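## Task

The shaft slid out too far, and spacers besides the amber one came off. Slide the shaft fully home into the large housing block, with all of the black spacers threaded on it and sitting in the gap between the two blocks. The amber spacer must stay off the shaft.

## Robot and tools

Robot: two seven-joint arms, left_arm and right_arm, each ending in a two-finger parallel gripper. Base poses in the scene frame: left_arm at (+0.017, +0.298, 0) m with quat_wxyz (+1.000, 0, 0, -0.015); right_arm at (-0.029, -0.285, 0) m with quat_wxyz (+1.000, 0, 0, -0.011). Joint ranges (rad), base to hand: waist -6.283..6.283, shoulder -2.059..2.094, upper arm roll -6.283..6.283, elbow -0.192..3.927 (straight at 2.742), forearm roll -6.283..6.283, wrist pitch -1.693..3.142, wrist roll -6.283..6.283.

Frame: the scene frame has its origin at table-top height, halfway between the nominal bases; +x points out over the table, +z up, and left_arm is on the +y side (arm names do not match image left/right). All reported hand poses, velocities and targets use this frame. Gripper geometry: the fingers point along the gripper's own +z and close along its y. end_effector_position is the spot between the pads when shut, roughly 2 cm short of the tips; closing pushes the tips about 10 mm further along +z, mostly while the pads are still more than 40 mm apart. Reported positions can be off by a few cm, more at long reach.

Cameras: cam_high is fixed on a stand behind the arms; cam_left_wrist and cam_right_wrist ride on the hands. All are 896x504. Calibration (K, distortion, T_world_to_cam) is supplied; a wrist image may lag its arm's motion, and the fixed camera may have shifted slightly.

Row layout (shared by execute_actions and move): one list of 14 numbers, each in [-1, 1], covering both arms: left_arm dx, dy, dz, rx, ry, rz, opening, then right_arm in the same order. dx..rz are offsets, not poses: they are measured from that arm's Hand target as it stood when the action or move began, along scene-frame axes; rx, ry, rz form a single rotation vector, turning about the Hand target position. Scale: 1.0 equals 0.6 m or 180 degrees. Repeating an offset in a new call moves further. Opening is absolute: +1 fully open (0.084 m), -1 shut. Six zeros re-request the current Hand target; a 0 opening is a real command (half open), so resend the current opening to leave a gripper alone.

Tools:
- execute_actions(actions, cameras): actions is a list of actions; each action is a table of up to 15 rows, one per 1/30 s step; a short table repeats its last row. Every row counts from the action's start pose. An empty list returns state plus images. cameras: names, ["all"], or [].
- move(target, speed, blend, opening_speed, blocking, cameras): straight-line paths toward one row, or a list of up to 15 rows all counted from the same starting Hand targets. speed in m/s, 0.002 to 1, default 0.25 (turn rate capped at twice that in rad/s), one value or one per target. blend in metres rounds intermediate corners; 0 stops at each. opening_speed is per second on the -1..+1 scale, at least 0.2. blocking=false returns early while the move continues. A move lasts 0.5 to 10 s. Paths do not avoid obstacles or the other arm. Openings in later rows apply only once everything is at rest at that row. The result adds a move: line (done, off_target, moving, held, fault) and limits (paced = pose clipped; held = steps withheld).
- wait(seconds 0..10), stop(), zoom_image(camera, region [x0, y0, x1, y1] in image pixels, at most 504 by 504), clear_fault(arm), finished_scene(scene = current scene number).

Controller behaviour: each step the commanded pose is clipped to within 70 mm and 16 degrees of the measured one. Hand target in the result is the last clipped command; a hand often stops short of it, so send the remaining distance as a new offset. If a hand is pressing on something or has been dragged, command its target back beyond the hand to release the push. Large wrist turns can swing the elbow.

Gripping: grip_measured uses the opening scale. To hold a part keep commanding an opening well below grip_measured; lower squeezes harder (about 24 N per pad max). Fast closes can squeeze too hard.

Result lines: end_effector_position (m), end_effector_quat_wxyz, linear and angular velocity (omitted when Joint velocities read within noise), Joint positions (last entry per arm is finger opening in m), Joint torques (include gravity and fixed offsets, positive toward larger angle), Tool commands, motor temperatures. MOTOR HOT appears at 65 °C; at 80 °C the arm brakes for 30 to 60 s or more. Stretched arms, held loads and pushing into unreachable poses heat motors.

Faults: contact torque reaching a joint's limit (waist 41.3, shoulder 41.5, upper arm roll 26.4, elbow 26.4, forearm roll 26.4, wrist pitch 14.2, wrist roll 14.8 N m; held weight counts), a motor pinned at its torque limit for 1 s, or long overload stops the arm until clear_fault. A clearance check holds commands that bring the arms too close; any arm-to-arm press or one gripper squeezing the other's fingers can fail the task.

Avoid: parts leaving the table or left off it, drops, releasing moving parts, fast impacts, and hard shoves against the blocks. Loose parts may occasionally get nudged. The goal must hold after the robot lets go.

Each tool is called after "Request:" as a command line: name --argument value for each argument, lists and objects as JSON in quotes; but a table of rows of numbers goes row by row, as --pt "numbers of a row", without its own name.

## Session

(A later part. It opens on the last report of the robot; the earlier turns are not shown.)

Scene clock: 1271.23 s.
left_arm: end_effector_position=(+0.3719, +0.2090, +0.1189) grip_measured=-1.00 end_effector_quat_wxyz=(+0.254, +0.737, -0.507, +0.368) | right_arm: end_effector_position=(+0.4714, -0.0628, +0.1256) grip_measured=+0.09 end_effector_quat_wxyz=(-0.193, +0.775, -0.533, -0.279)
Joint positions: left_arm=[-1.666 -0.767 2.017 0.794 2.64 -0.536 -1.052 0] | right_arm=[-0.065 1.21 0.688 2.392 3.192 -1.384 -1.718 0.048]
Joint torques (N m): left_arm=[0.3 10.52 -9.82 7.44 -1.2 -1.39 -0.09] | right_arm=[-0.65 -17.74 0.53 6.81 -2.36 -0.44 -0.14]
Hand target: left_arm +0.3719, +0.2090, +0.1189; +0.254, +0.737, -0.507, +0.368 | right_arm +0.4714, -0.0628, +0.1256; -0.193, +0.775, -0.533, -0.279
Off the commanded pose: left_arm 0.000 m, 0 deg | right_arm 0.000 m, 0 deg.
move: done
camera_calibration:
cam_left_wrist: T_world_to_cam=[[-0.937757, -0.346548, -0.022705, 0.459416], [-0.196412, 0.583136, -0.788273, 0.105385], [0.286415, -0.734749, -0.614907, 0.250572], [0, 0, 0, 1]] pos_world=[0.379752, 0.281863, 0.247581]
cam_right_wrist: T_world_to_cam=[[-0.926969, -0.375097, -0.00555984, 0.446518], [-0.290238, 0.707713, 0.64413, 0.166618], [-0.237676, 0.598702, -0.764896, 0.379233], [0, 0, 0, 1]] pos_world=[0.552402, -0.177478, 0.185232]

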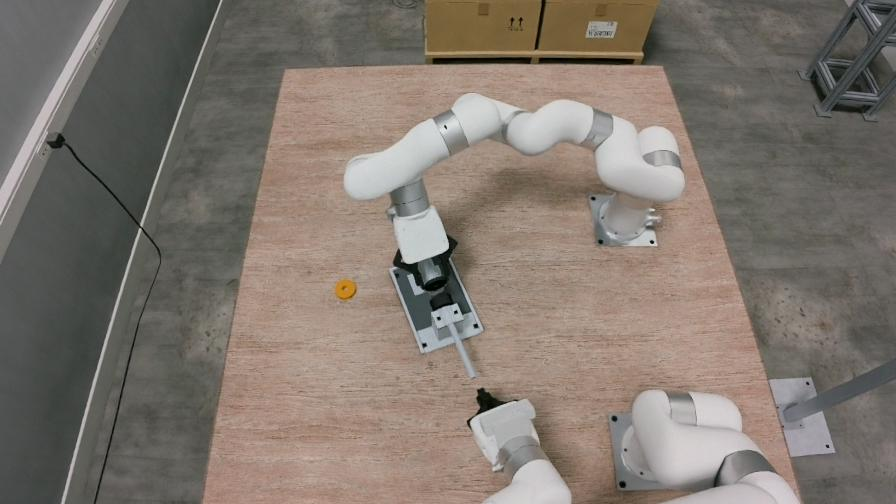

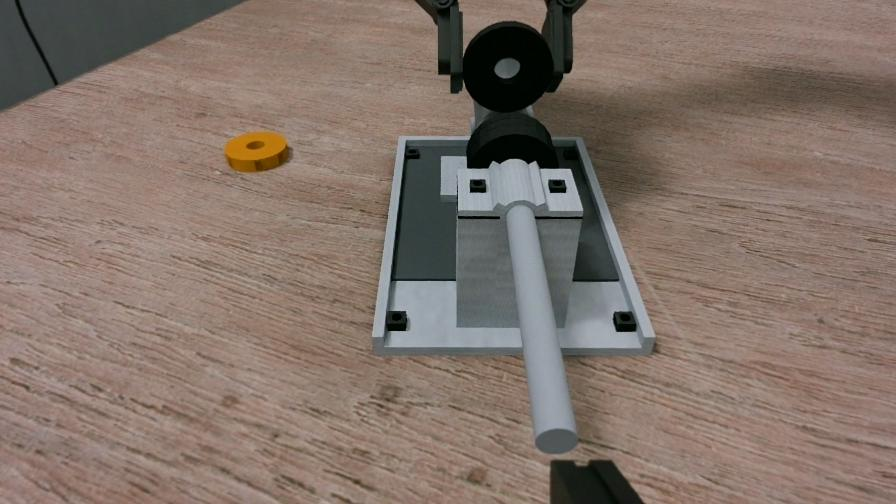

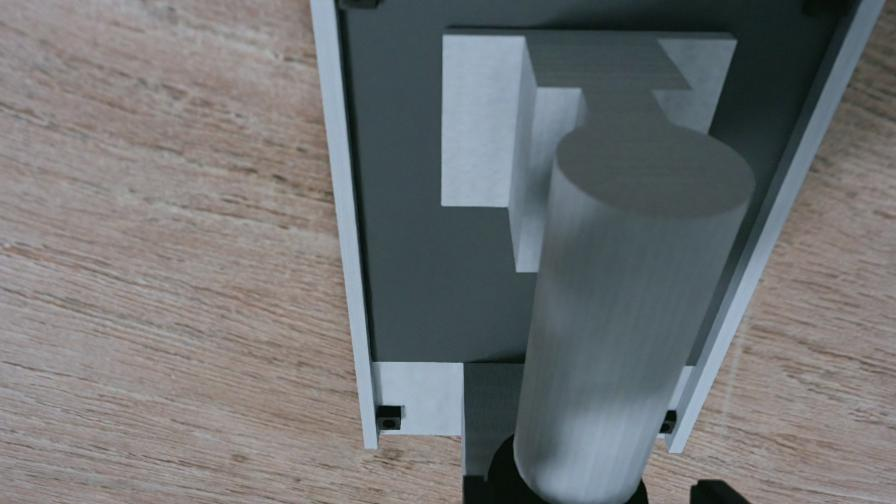

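Request:
move --pt "0 0 0 0 0 0 -1 0 0 0.012 0 0 0 -0.5" --pt "0 0 0 0 0 0 -1 -0.0024 0.0062 0.012 0 0 0 -0.5" --pt "0 0 0 0 0 0 -1 -0.0024 0.0062 -0.005 0 0 0 -0.5" --speed 0.06 --cameras '["cam_left_wrist","cam_high"]'

Request:
zoom_image --camera "cam_left_wrist" --region '[440, 40, 580, 180]'

Request:
zoom_image --camera "cam_high" --region '[400, 260, 470, 330]'

Scene clock: 1282.40 s.
left_arm: end_effector_position=(+0.3719, +0.2090, +0.1189) grip_measured=-1.00 end_effector_quat_wxyz=(+0.254, +0.737, -0.507, +0.368) | right_arm: end_effector_position=(+0.4700, -0.0591, +0.1226) grip_measured=+0.08 end_effector_quat_wxyz=(-0.193, +0.775, -0.533, -0.279)
Joint positions: left_arm=[-1.666 -0.767 2.017 0.794 2.64 -0.536 -1.052 0] | right_arm=[-0.065 1.206 0.689 2.373 3.192 -1.368 -1.717 0.048]
Joint torques (N m): left_arm=[0.19 10.48 -9.89 7.39 -1.31 -1.38 -0.05] | right_arm=[-0.53 -24.44 5.27 12.72 0.67 -1.24 -0.14]
Hand target: left_arm +0.3719, +0.2090, +0.1189; +0.254, +0.737, -0.507, +0.368 | right_arm +0.4700, -0.0591, +0.1226; -0.193, +0.775, -0.533, -0.279
Off the commanded pose: left_arm 0.000 m, 0 deg | right_arm 0.000 m, 0 deg.
move: done
camera_calibration:
cam_left_wrist: T_world_to_cam=[[-0.937757, -0.346548, -0.022705, 0.459416], [-0.196412, 0.583136, -0.788273, 0.105385], [0.286415, -0.734749, -0.614907, 0.250572], [0, 0, 0, 1]] pos_world=[0.379752, 0.281863, 0.247581]
Images, in order (width x height): cam_high 896x504, cam_left_wrist 896x504.

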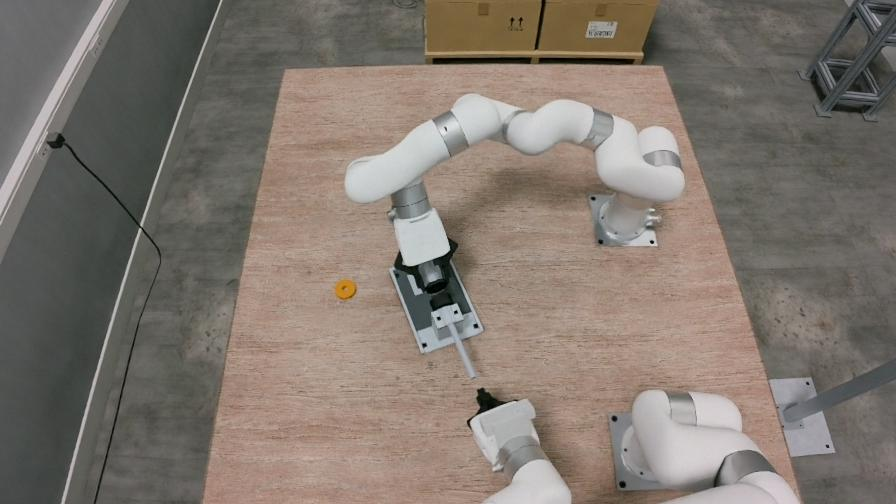

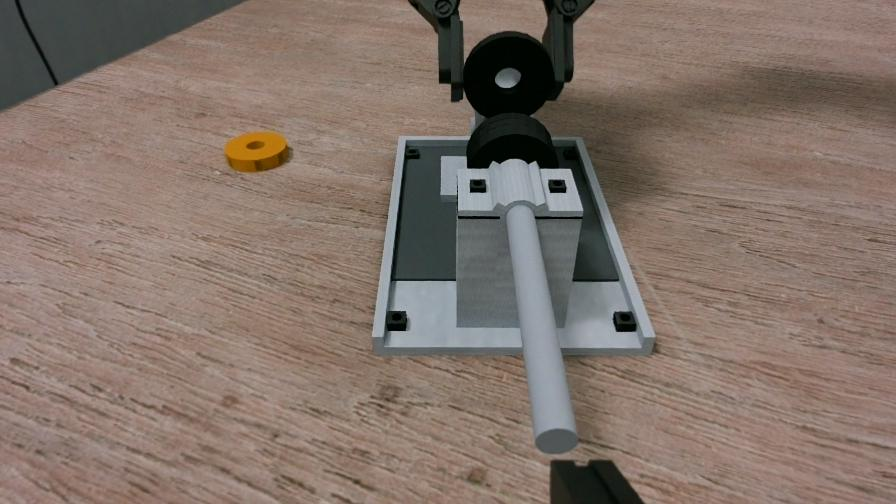

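Scaled by 3.600 from the camera's 896x504 image, which has a finer 1280x720 frame.

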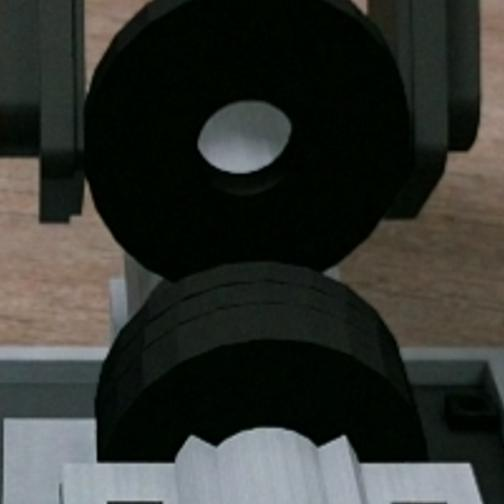

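Scaled by 7.200 from the camera's 896x504 image, which has a finer 1280x720 frame.

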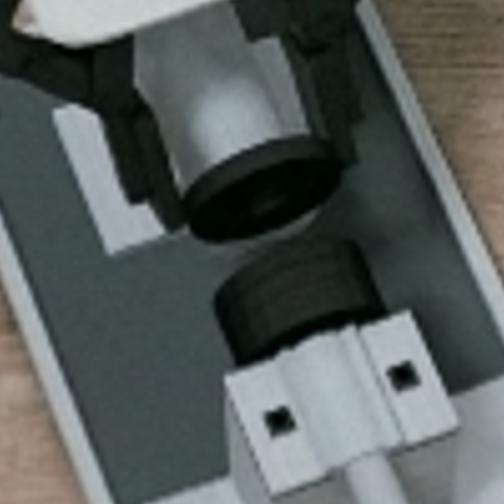

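Request:
move --target '[0,0,0,0,0,0,-1,0,0,-0.02,0,0,0,-0.5]' --speed 0.05

Request:
move --target '[0,0,0,0,0,0,-1,0,0,-0.02,0,0,0,-0.5]' --speed 0.05 --cameras '["cam_left_wrist","cam_high"]'

Request:
zoom_image --camera "cam_left_wrist" --region '[440, 40, 580, 180]'

Request:
zoom_image --camera "cam_high" --region '[400, 260, 470, 330]'

Scene clock: 1290.17 s.
left_arm: end_effector_position=(+0.3719, +0.2090, +0.1189) grip_measured=-1.00 end_effector_quat_wxyz=(+0.254, +0.737, -0.507, +0.368) | right_arm: end_effector_position=(+0.4700, -0.0591, +0.1106) grip_measured=+0.08 end_effector_quat_wxyz=(-0.193, +0.775, -0.533, -0.279)
Joint positions: left_arm=[-1.666 -0.767 2.017 0.794 2.64 -0.536 -1.052 0] | right_arm=[-0.069 1.221 0.686 2.362 3.189 -1.348 -1.729 0.048]
Joint torques (N m): left_arm=[0.37 10.53 -9.83 7.41 -1.31 -1.39 -0.06] | right_arm=[-0.66 -24.4 5.15 12.54 0.71 -1.26 -0.08]
Hand target: left_arm +0.3719, +0.2090, +0.1189; +0.254, +0.737, -0.507, +0.368 | right_arm +0.4700, -0.0591, +0.1106; -0.193, +0.775, -0.533, -0.279
Off the commanded pose: left_arm 0.000 m, 0 deg | right_arm 0.000 m, 0 deg.
move: done

Scene clock: 1290.90 s.
left_arm: end_effector_position=(+0.3719, +0.2090, +0.1189) grip_measured=-1.00 end_effector_quat_wxyz=(+0.254, +0.737, -0.507, +0.368) | right_arm: end_effector_position=(+0.4700, -0.0591, +0.0986) grip_measured=+0.08 end_effector_quat_wxyz=(-0.193, +0.775, -0.533, -0.279)
Joint positions: left_arm=[-1.666 -0.767 2.017 0.794 2.64 -0.536 -1.052 0] | right_arm=[-0.072 1.237 0.684 2.354 3.185 -1.33 -1.741 0.048]
Joint torques (N m): left_arm=[0.26 10.52 -9.84 7.25 -1.38 -1.36 -0.09] | right_arm=[-0.41 -24.5 5.33 12.51 0.81 -1.34 -0.17]
Hand target: left_arm +0.3719, +0.2090, +0.1189; +0.254, +0.737, -0.507, +0.368 | right_arm +0.4700, -0.0591, +0.0986; -0.193, +0.775, -0.533, -0.279
Off the commanded pose: left_arm 0.000 m, 0 deg | right_arm 0.000 m, 0 deg.
move: done
camera_calibration:
cam_left_wrist: T_world_to_cam=[[-0.937757, -0.346548, -0.022705, 0.459416], [-0.196412, 0.583136, -0.788273, 0.105385], [0.286415, -0.734749, -0.614907, 0.250572], [0, 0, 0, 1]] pos_world=[0.379752, 0.281863, 0.247581]
Images, in order (width x height): cam_high 896x504, cam_left_wrist 896x504.

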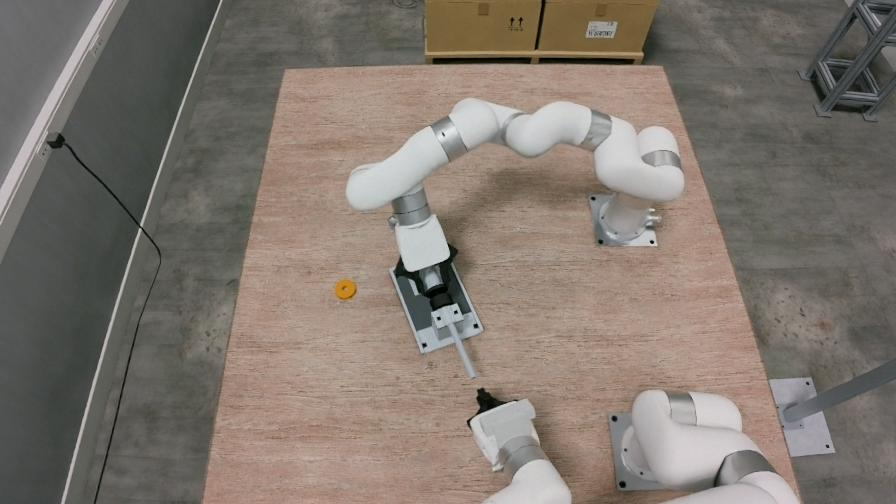

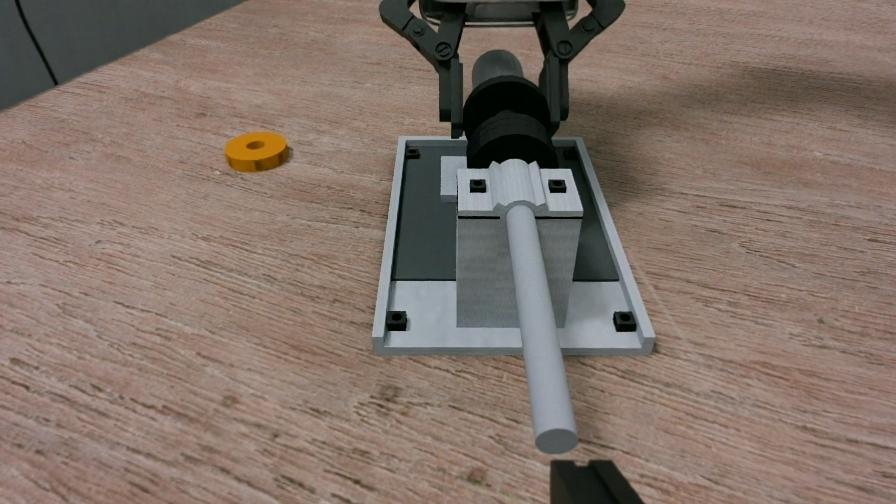

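Scaled by 3.600 from the camera's 896x504 image, which has a finer 1280x720 frame.

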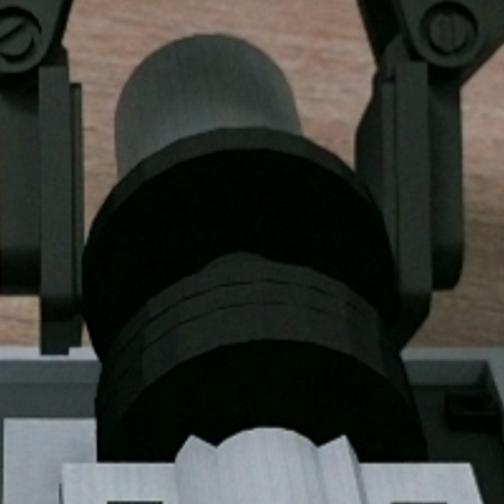

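Scaled by 7.200 from the camera's 896x504 image, which has a finer 1280x720 frame.

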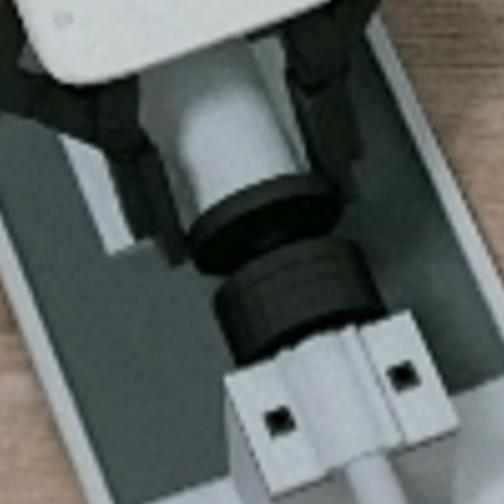

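Request:
move --target '[0,0,0,0,0,0,-1,0,0,-0.0215,0,0,0,-0.5]' --speed 0.04 --cameras '["cam_left_wrist","cam_high","cam_right_wrist"]'

Request:
zoom_image --camera "cam_left_wrist" --region '[440, 40, 580, 180]'

Request:
zoom_image --camera "cam_high" --region '[400, 260, 470, 330]'

Scene clock: 1298.90 s.
left_arm: end_effector_position=(+0.3719, +0.2090, +0.1189) grip_measured=-1.00 end_effector_quat_wxyz=(+0.254, +0.737, -0.507, +0.368) | right_arm: end_effector_position=(+0.4700, -0.0591, +0.0857) grip_measured=+0.08 end_effector_quat_wxyz=(-0.193, +0.775, -0.533, -0.279)
Joint positions: left_arm=[-1.666 -0.767 2.017 0.794 2.64 -0.536 -1.052 0] | right_arm=[-0.073 1.257 0.681 2.351 3.181 -1.313 -1.754 0.048]
Joint torques (N m): left_arm=[0.31 10.57 -9.88 7.41 -1.28 -1.45 -0.13] | right_arm=[-0.26 -24.29 5.43 13.16 0.89 -1.38 -0.11]
Hand target: left_arm +0.3719, +0.2090, +0.1189; +0.254, +0.737, -0.507, +0.368 | right_arm +0.4700, -0.0591, +0.0857; -0.193, +0.775, -0.533, -0.279
Off the commanded pose: left_arm 0.000 m, 0 deg | right_arm 0.000 m, 0 deg.
move: done
camera_calibration:
cam_left_wrist: T_world_to_cam=[[-0.937757, -0.346548, -0.022705, 0.459416], [-0.196412, 0.583136, -0.788273, 0.105385], [0.286415, -0.734749, -0.614907, 0.250572], [0, 0, 0, 1]] pos_world=[0.379752, 0.281863, 0.247581]
cam_right_wrist: T_world_to_cam=[[-0.926961, -0.375117, -0.0055307, 0.446374], [-0.290254, 0.707757, 0.644075, 0.189318], [-0.237689, 0.598638, -0.764942, 0.346168], [0, 0, 0, 1]] pos_world=[0.551002, -0.173778, 0.145332]

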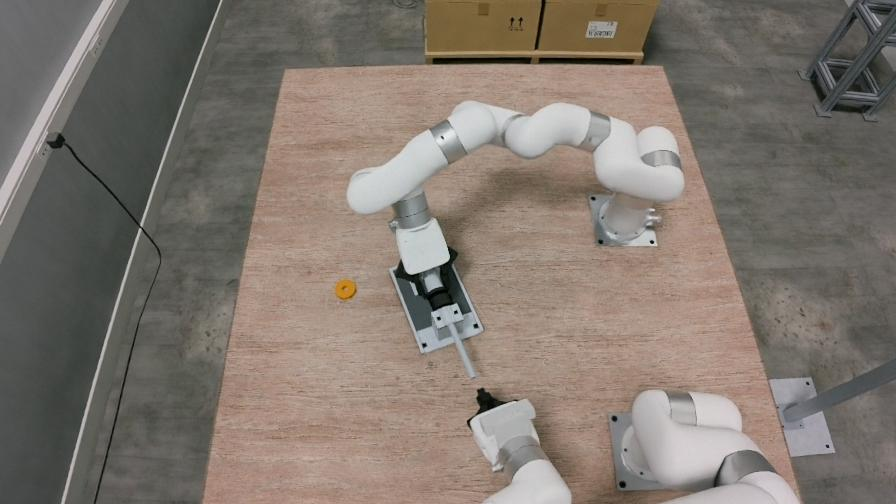

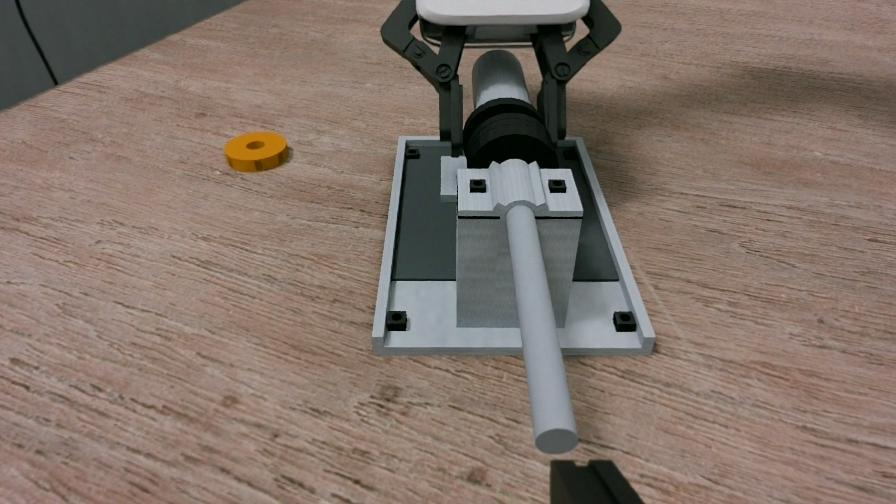

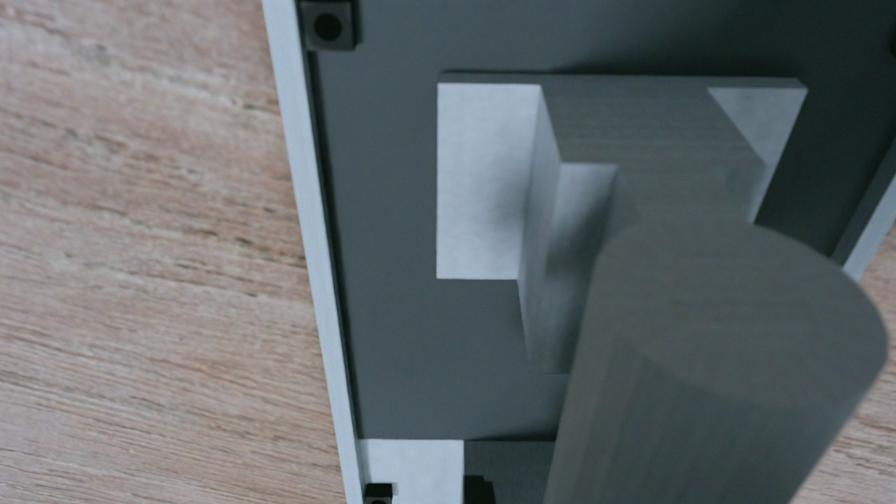

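Scaled by 3.600 from the camera's 896x504 image, which has a finer 1280x720 frame.

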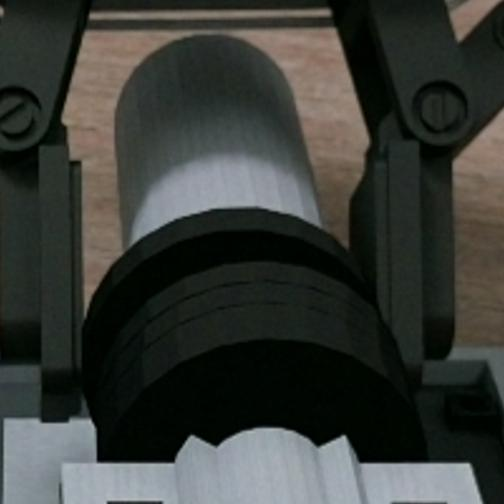

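Scaled by 7.200 from the camera's 896x504 image, which has a finer 1280x720 frame.

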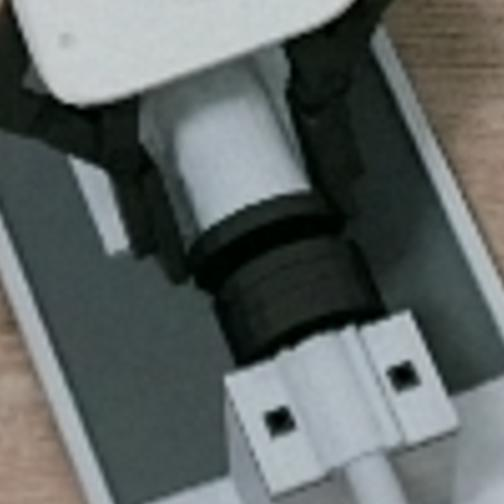

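Request:
move --target '[0,0,0,0,0,0,-1,-0.0009,0.0023,-0.0038,0,0,0,-0.5]' --speed 0.03 --cameras '["cam_left_wrist","cam_high"]'

Request:
zoom_image --camera "cam_left_wrist" --region '[450, 80, 570, 180]'

Request:
zoom_image --camera "cam_high" --region '[410, 270, 470, 320]'

Scene clock: 1315.67 s.
left_arm: end_effector_position=(+0.3719, +0.2090, +0.1189) grip_measured=-1.00 end_effector_quat_wxyz=(+0.254, +0.737, -0.507, +0.368) | right_arm: end_effector_position=(+0.4694, -0.0577, +0.0834) grip_measured=+0.08 end_effector_quat_wxyz=(-0.193, +0.775, -0.533, -0.279)
Joint positions: left_arm=[-1.666 -0.767 2.017 0.794 2.64 -0.536 -1.052 0] | right_arm=[-0.073 1.258 0.681 2.345 3.181 -1.306 -1.755 0.048]
Joint torques (N m): left_arm=[0.33 10.68 -9.81 7.35 -1.25 -1.32 -0.14] | right_arm=[0.9 -24.6 5.38 12.42 0.74 -1.24 -0.13]
Hand target: left_arm +0.3719, +0.2090, +0.1189; +0.254, +0.737, -0.507, +0.368 | right_arm +0.4694, -0.0577, +0.0834; -0.193, +0.775, -0.533, -0.279
Off the commanded pose: left_arm 0.000 m, 0 deg | right_arm 0.000 m, 0 deg.
move: done
camera_calibration:
cam_left_wrist: T_world_to_cam=[[-0.937757, -0.346548, -0.022705, 0.459416], [-0.196412, 0.583136, -0.788273, 0.105385], [0.286415, -0.734749, -0.614907, 0.250572], [0, 0, 0, 1]] pos_world=[0.379752, 0.281863, 0.247581]
Images, in order (width x height): cam_high 896x504, cam_left_wrist 896x504.

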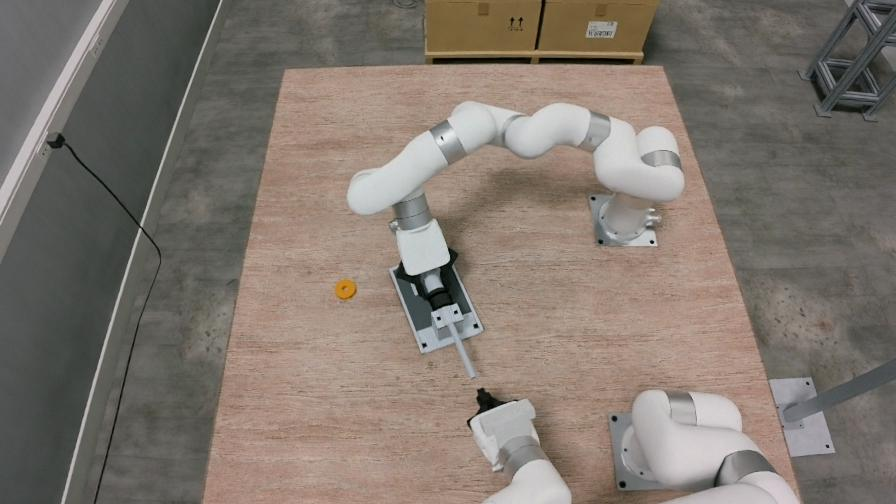

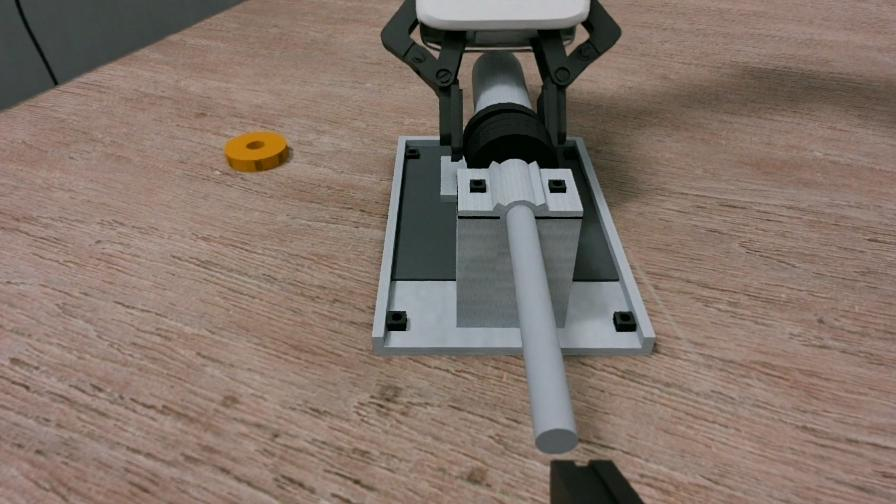

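Scaled by 4.200 from the camera's 896x504 image, which has a finer 1280x720 frame.

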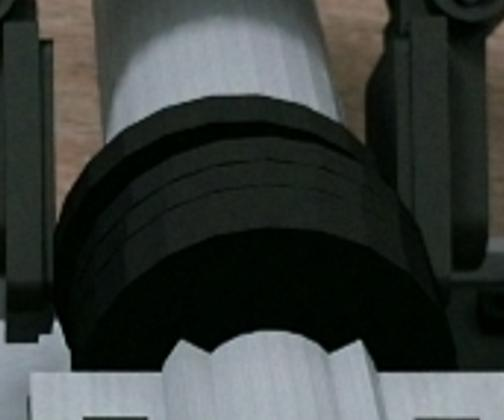

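Scaled by 8.400 from the camera's 896x504 image, which has a finer 1280x720 frame.

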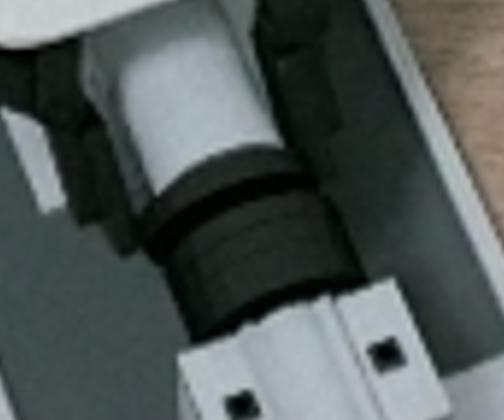

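Request:
move --target '[0,0,0,0,0,0,-1,-0.0021,0.0054,0,0,0,0,-0.5]' --speed 0.03 --cameras '["cam_left_wrist","cam_high"]'

Request:
zoom_image --camera "cam_left_wrist" --region '[450, 80, 570, 180]'

Request:
zoom_image --camera "cam_high" --region '[410, 270, 470, 320]'

Scene clock: 1327.57 s.
left_arm: end_effector_position=(+0.3719, +0.2090, +0.1189) grip_measured=-1.00 end_effector_quat_wxyz=(+0.254, +0.737, -0.507, +0.368) | right_arm: end_effector_position=(+0.4682, -0.0545, +0.0834) grip_measured=+0.08 end_effector_quat_wxyz=(-0.193, +0.775, -0.533, -0.279)
Joint positions: left_arm=[-1.666 -0.767 2.017 0.794 2.64 -0.536 -1.052 0] | right_arm=[-0.071 1.253 0.682 2.334 3.182 -1.297 -1.751 0.048]
Joint torques (N m): left_arm=[0.27 10.67 -9.84 7.32 -1.4 -1.42 -0.05] | right_arm=[0.63 -25.46 6.13 12.44 1.1 -1.35 0.26]
Hand target: left_arm +0.3719, +0.2090, +0.1189; +0.254, +0.737, -0.507, +0.368 | right_arm +0.4682, -0.0545, +0.0834; -0.193, +0.775, -0.533, -0.279
Off the commanded pose: left_arm 0.000 m, 0 deg | right_arm 0.000 m, 0 deg.
move: done
camera_calibration:
cam_left_wrist: T_world_to_cam=[[-0.937757, -0.346548, -0.022705, 0.459416], [-0.196412, 0.583136, -0.788273, 0.105385], [0.286415, -0.734749, -0.614907, 0.250572], [0, 0, 0, 1]] pos_world=[0.379752, 0.281863, 0.247581]
Images, in order (width x height): cam_high 896x504, cam_left_wrist 896x504.

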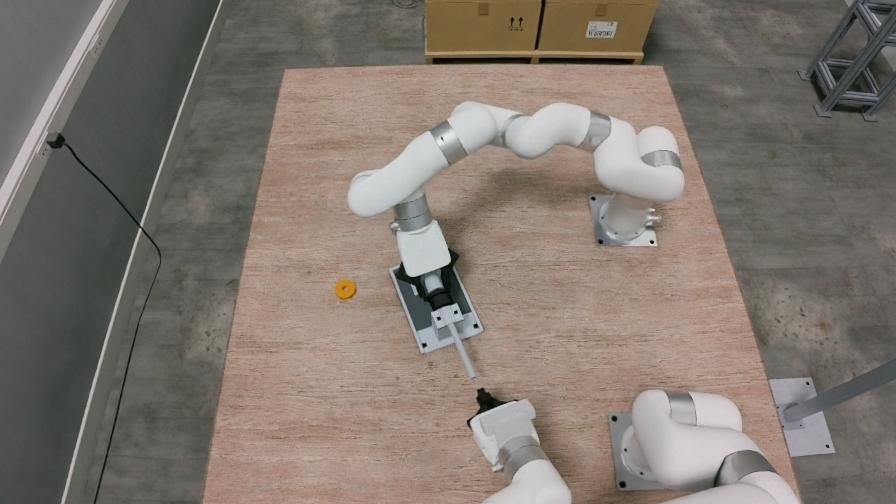

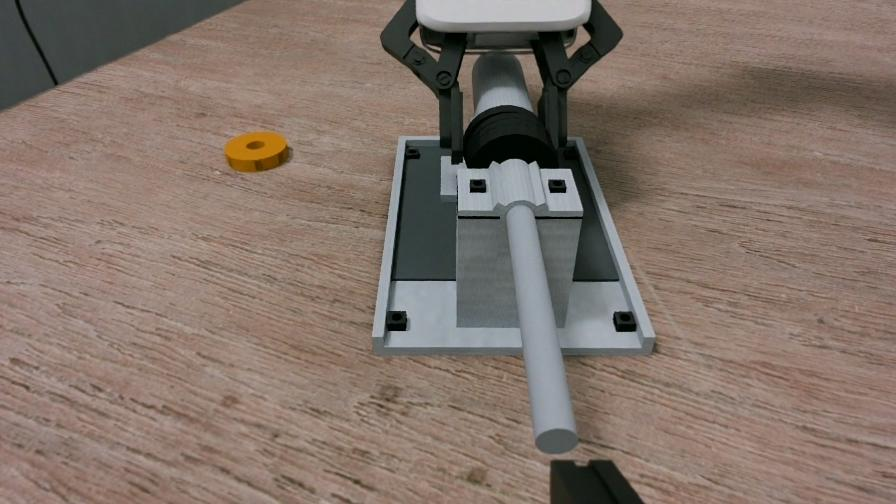

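Scaled by 4.200 from the camera's 896x504 image, which has a finer 1280x720 frame.

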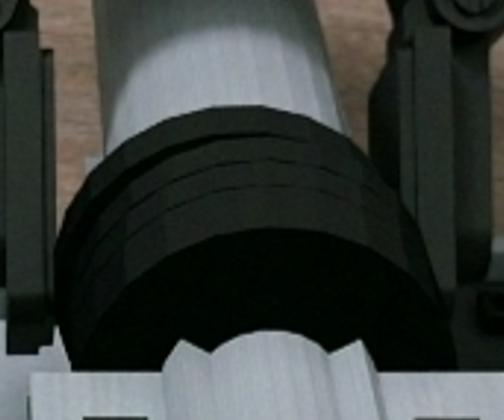

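Scaled by 8.400 from the camera's 896x504 image, which has a finer 1280x720 frame.

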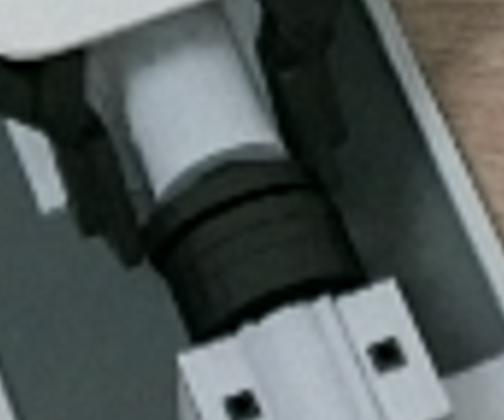

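Request:
move --target '[0,0,0,0,0,0,-1,-0.0017,0.0007,-0.0012,0,0,0,-0.5]' --speed 0.03 --cameras '["cam_left_wrist"]'

Request:
zoom_image --camera "cam_left_wrist" --region '[450, 80, 570, 180]'

Scene clock: 1332.83 s.
left_arm: end_effector_position=(+0.3719, +0.2090, +0.1189) grip_measured=-1.00 end_effector_quat_wxyz=(+0.254, +0.737, -0.507, +0.368) | right_arm: end_effector_position=(+0.4672, -0.0540, +0.0827) grip_measured=+0.08 end_effector_quat_wxyz=(-0.193, +0.775, -0.533, -0.279)
Joint positions: left_arm=[-1.666 -0.767 2.017 0.794 2.64 -0.536 -1.052 0] | right_arm=[-0.075 1.248 0.683 2.319 3.183 -1.289 -1.751 0.048]
Joint torques (N m): left_arm=[0.42 10.71 -9.75 7.38 -1.37 -1.32 -0.12] | right_arm=[-0.6 -25.09 6.13 12.37 1.18 -1.3 -0.15]
Hand target: left_arm +0.3719, +0.2090, +0.1189; +0.254, +0.737, -0.507, +0.368 | right_arm +0.4672, -0.0540, +0.0827; -0.193, +0.775, -0.533, -0.279
Off the commanded pose: left_arm 0.000 m, 0 deg | right_arm 0.000 m, 0 deg.
move: done
camera_calibration:
cam_left_wrist: T_world_to_cam=[[-0.937757, -0.346548, -0.022705, 0.459416], [-0.196412, 0.583136, -0.788273, 0.105385], [0.286415, -0.734749, -0.614907, 0.250572], [0, 0, 0, 1]] pos_world=[0.379752, 0.281863, 0.247581]
Images, in order (width x height): cam_left_wrist 896x504.

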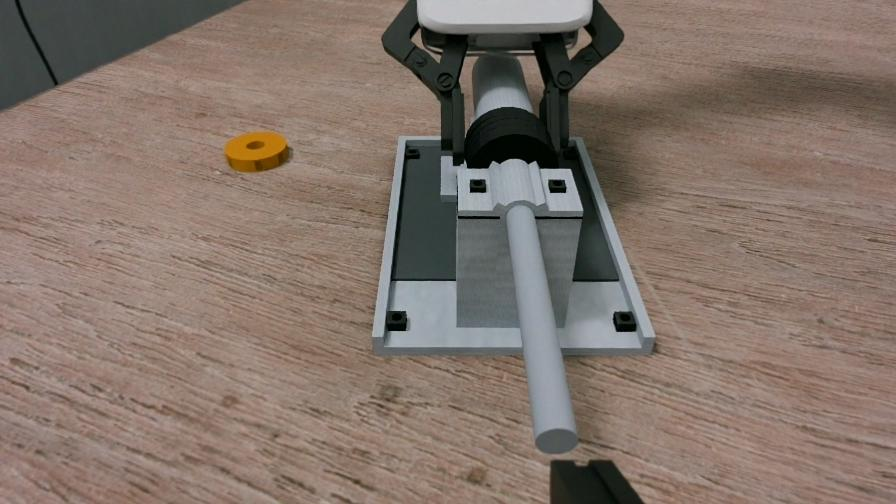

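Scaled by 4.200 from the camera's 896x504 image, which has a finer 1280x720 frame.

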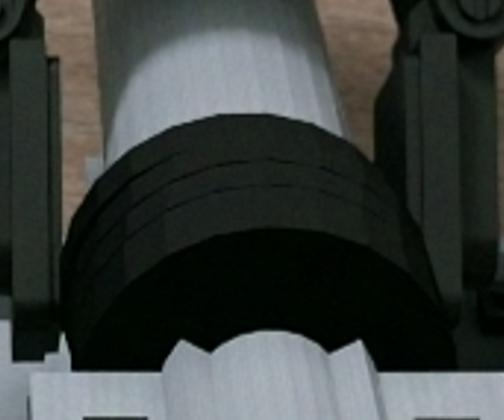

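Request:
move --target '[0,0,-0.0733,0,0,0,-1,0,0,0,0,0,0,-0.5]' --speed 0.15 --cameras '["cam_left_wrist"]'

Request:
zoom_image --camera "cam_left_wrist" --region '[460, 344, 700, 504]'

Scene clock: 1343.00 s.
left_arm: end_effector_position=(+0.3719, +0.2090, +0.0750) grip_measured=-1.00 end_effector_quat_wxyz=(+0.254, +0.737, -0.507, +0.368) | right_arm: end_effector_position=(+0.4672, -0.0540, +0.0827) grip_measured=+0.08 end_effector_quat_wxyz=(-0.193, +0.775, -0.533, -0.279)
Joint positions: left_arm=[-1.731 -0.892 2.125 0.81 2.699 -0.453 -0.998 0] | right_arm=[-0.075 1.248 0.683 2.319 3.183 -1.289 -1.751 0.048]
Joint torques (N m): left_arm=[-0.45 12.17 -10.48 5.05 -1.18 -1.39 0.17] | right_arm=[-0.5 -25.17 6.17 12.39 1.13 -1.34 -0.12]
Hand target: left_arm +0.3719, +0.2090, +0.0750; +0.254, +0.737, -0.507, +0.368 | right_arm +0.4672, -0.0540, +0.0827; -0.193, +0.775, -0.533, -0.279
Off the commanded pose: left_arm 0.000 m, 0 deg | right_arm 0.000 m, 0 deg.
move: done
camera_calibration:
cam_left_wrist: T_world_to_cam=[[-0.937757, -0.346548, -0.022705, 0.458416], [-0.196412, 0.583136, -0.788273, 0.0707009], [0.286415, -0.734749, -0.614907, 0.223516], [0, 0, 0, 1]] pos_world=[0.379752, 0.281863, 0.203581]
Images, in order (width x height): cam_left_wrist 896x504.

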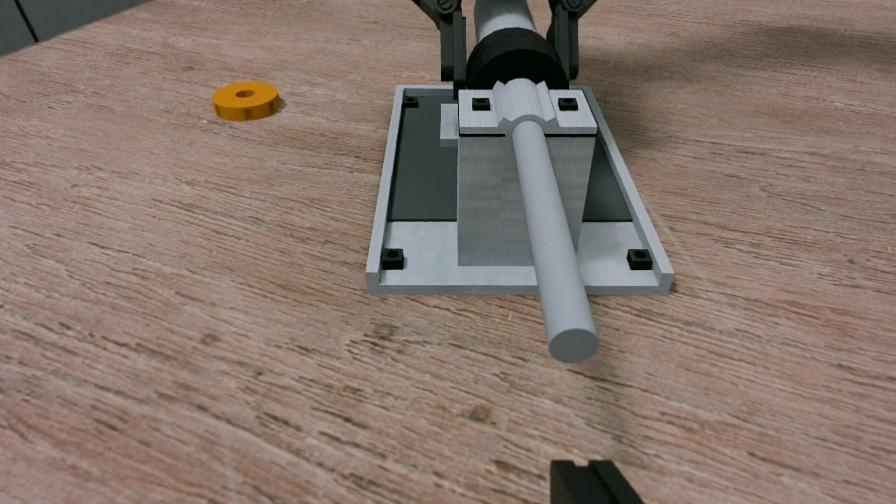

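Scaled by 2.100 from the camera's 896x504 image, which has a finer 1280x720 frame.

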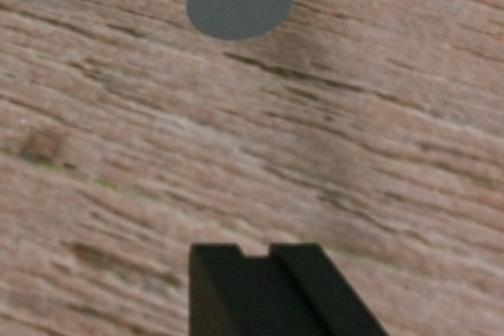

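Request:
move --target '[0.0125,-0.0363,0.0025,0,0,0,-1,0,0,0,0,0,0,-0.5]' --speed 0.08 --cameras '["cam_left_wrist"]'

Request:
zoom_image --camera "cam_left_wrist" --region '[460, 344, 700, 504]'

Scene clock: 1352.77 s.
left_arm: end_effector_position=(+0.3794, +0.1872, +0.0765) grip_measured=-1.00 end_effector_quat_wxyz=(+0.254, +0.737, -0.507, +0.368) | right_arm: end_effector_position=(+0.4672, -0.0540, +0.0827) grip_measured=+0.08 end_effector_quat_wxyz=(-0.193, +0.775, -0.533, -0.279)
Joint positions: left_arm=[-1.78 -0.902 2.106 0.807 2.672 -0.404 -1.016 0] | right_arm=[-0.075 1.248 0.683 2.319 3.183 -1.289 -1.751 0.048]
Joint torques (N m): left_arm=[-0.64 11.98 -11.21 5.19 -1.66 -1.34 -0.12] | right_arm=[-0.6 -25.26 6.09 12.35 1.11 -1.36 -0.13]
Hand target: left_arm +0.3794, +0.1872, +0.0765; +0.254, +0.737, -0.507, +0.368 | right_arm +0.4672, -0.0540, +0.0827; -0.193, +0.775, -0.533, -0.279
Off the commanded pose: left_arm 0.000 m, 0 deg | right_arm 0.000 m, 0 deg.
move: done
camera_calibration:
cam_left_wrist: T_world_to_cam=[[-0.937757, -0.346548, -0.022705, 0.457929], [-0.196412, 0.583136, -0.788273, 0.0860688], [0.286415, -0.734749, -0.614907, 0.206272], [0, 0, 0, 1]] pos_world=[0.387252, 0.260063, 0.205081]
Images, in order (width x height): cam_left_wrist 896x504.

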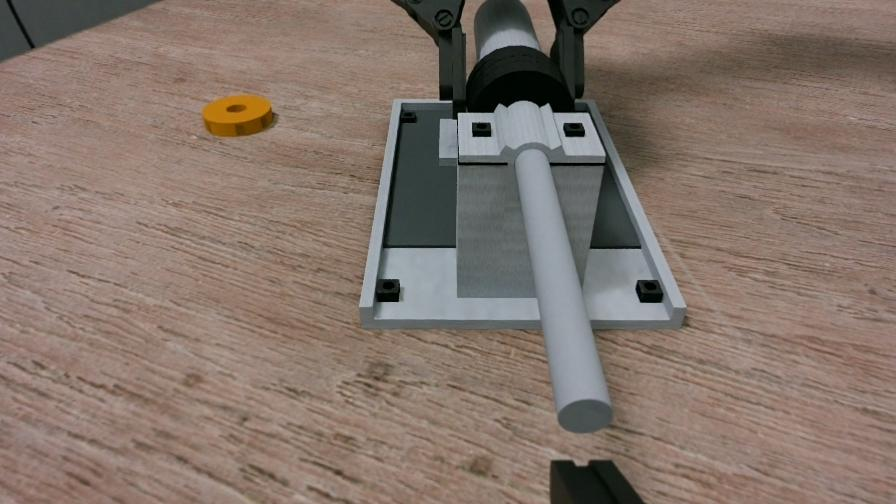

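Scaled by 2.100 from the camera's 896x504 image, which has a finer 1280x720 frame.

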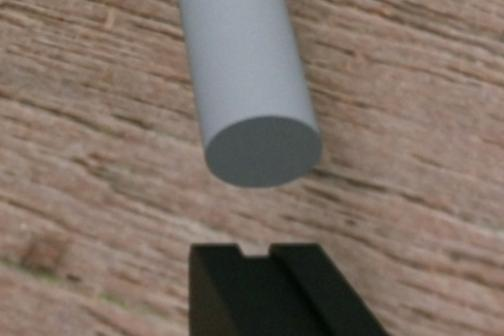

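Request:
move --target '[0.0025,-0.0080,0.005,0,0,0,-1,0,0,0,0,0,0,-0.5]' --speed 0.05 --cameras '["cam_left_wrist"]'

Request:
zoom_image --camera "cam_left_wrist" --region '[460, 344, 700, 504]'

Scene clock: 1366.03 s.
left_arm: end_effector_position=(+0.3809, +0.1824, +0.0794) grip_measured=-1.00 end_effector_quat_wxyz=(+0.254, +0.737, -0.507, +0.368) | right_arm: end_effector_position=(+0.4672, -0.0540, +0.0827) grip_measured=+0.08 end_effector_quat_wxyz=(-0.193, +0.775, -0.533, -0.279)
Joint positions: left_arm=[-1.787 -0.896 2.095 0.806 2.663 -0.398 -1.023 0] | right_arm=[-0.075 1.248 0.683 2.319 3.183 -1.289 -1.751 0.048]
Joint torques (N m): left_arm=[-0.44 12.82 -11.43 4.78 -1.72 -1.3 -0.14] | right_arm=[-0.63 -25.2 6.03 12.44 1.1 -1.36 -0.09]
Hand target: left_arm +0.3809, +0.1824, +0.0795; +0.254, +0.737, -0.507, +0.368 | right_arm +0.4672, -0.0540, +0.0827; -0.193, +0.775, -0.533, -0.279
Off the commanded pose: left_arm 0.000 m, 0 deg | right_arm 0.000 m, 0 deg.
move: done
camera_calibration:
cam_left_wrist: T_world_to_cam=[[-0.937757, -0.346548, -0.022705, 0.45774], [-0.196412, 0.583136, -0.788273, 0.0915273], [0.286415, -0.734749, -0.614907, 0.204161], [0, 0, 0, 1]] pos_world=[0.388752, 0.255263, 0.208081]
Images, in order (width x height): cam_left_wrist 896x504.

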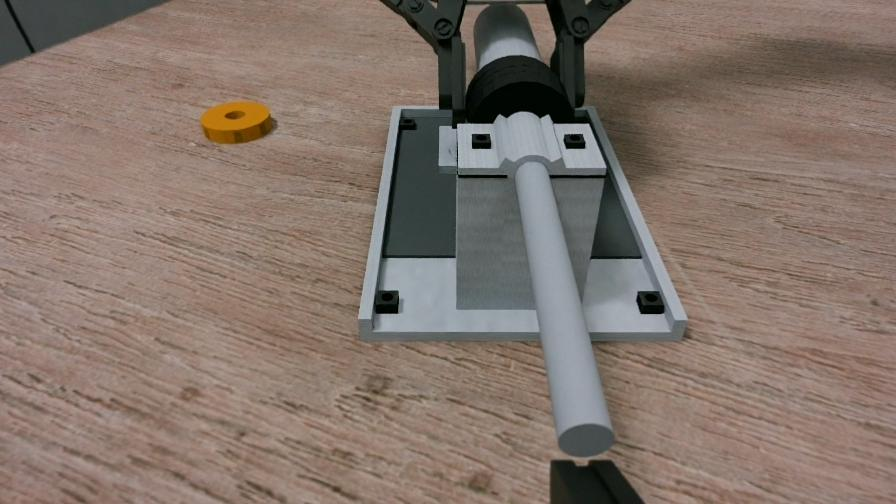

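Scaled by 2.100 from the camera's 896x504 image, which has a finer 1280x720 frame.

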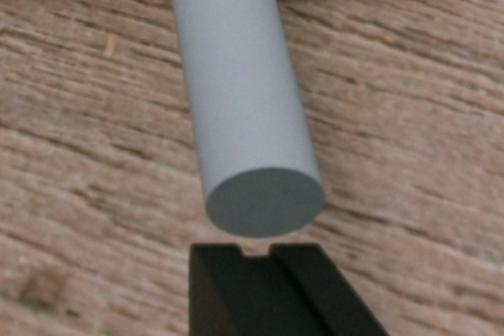

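Request:
move --target '[0.0024,-0.0098,0,0,0,0,-1,0,0,0,0,0,0,-0.5]' --speed 0.03 --cameras '["cam_left_wrist"]'

Request:
zoom_image --camera "cam_left_wrist" --region '[460, 344, 700, 504]'

Scene clock: 1371.90 s.
left_arm: end_effector_position=(+0.3823, +0.1766, +0.0795) grip_measured=-1.00 end_effector_quat_wxyz=(+0.254, +0.737, -0.507, +0.368) | right_arm: end_effector_position=(+0.4672, -0.0540, +0.0827) grip_measured=+0.08 end_effector_quat_wxyz=(-0.193, +0.775, -0.533, -0.279)
Joint positions: left_arm=[-1.8 -0.9 2.091 0.804 2.657 -0.384 -1.027 0] | right_arm=[-0.075 1.248 0.683 2.319 3.183 -1.289 -1.751 0.048]
Joint torques (N m): left_arm=[-0.52 11.66 -11.31 4.88 -1.57 -1.28 -0.2] | right_arm=[-0.67 -25.22 5.99 12.44 1.17 -1.37 -0.07]
Hand target: left_arm +0.3823, +0.1765, +0.0795; +0.254, +0.737, -0.507, +0.368 | right_arm +0.4672, -0.0540, +0.0827; -0.193, +0.775, -0.533, -0.279
Off the commanded pose: left_arm 0.000 m, 0 deg | right_arm 0.000 m, 0 deg.
move: done
camera_calibration:
cam_left_wrist: T_world_to_cam=[[-0.937757, -0.346548, -0.022705, 0.457102], [-0.196412, 0.583136, -0.788273, 0.0952624], [0.286415, -0.734749, -0.614907, 0.199396], [0, 0, 0, 1]] pos_world=[0.390252, 0.249363, 0.208081]
Images, in order (width x height): cam_left_wrist 896x504.

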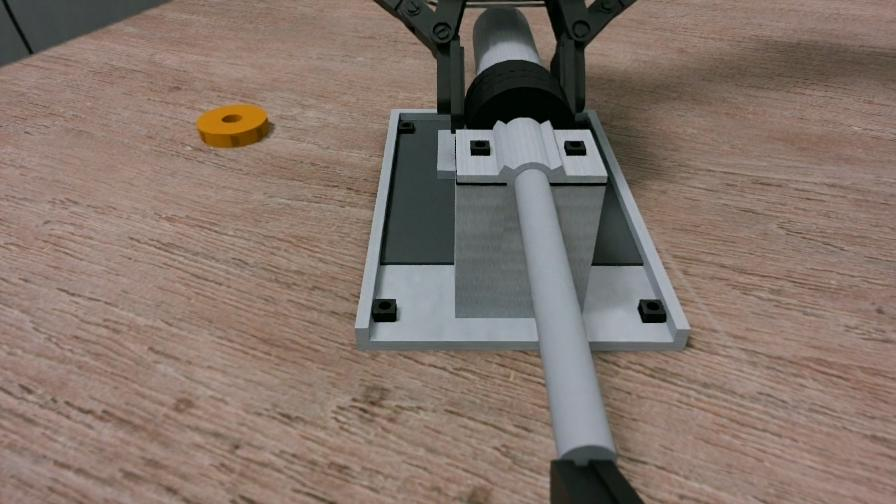

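Scaled by 2.100 from the camera's 896x504 image, which has a finer 1280x720 frame.

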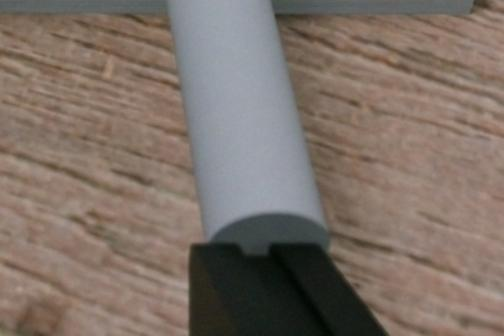

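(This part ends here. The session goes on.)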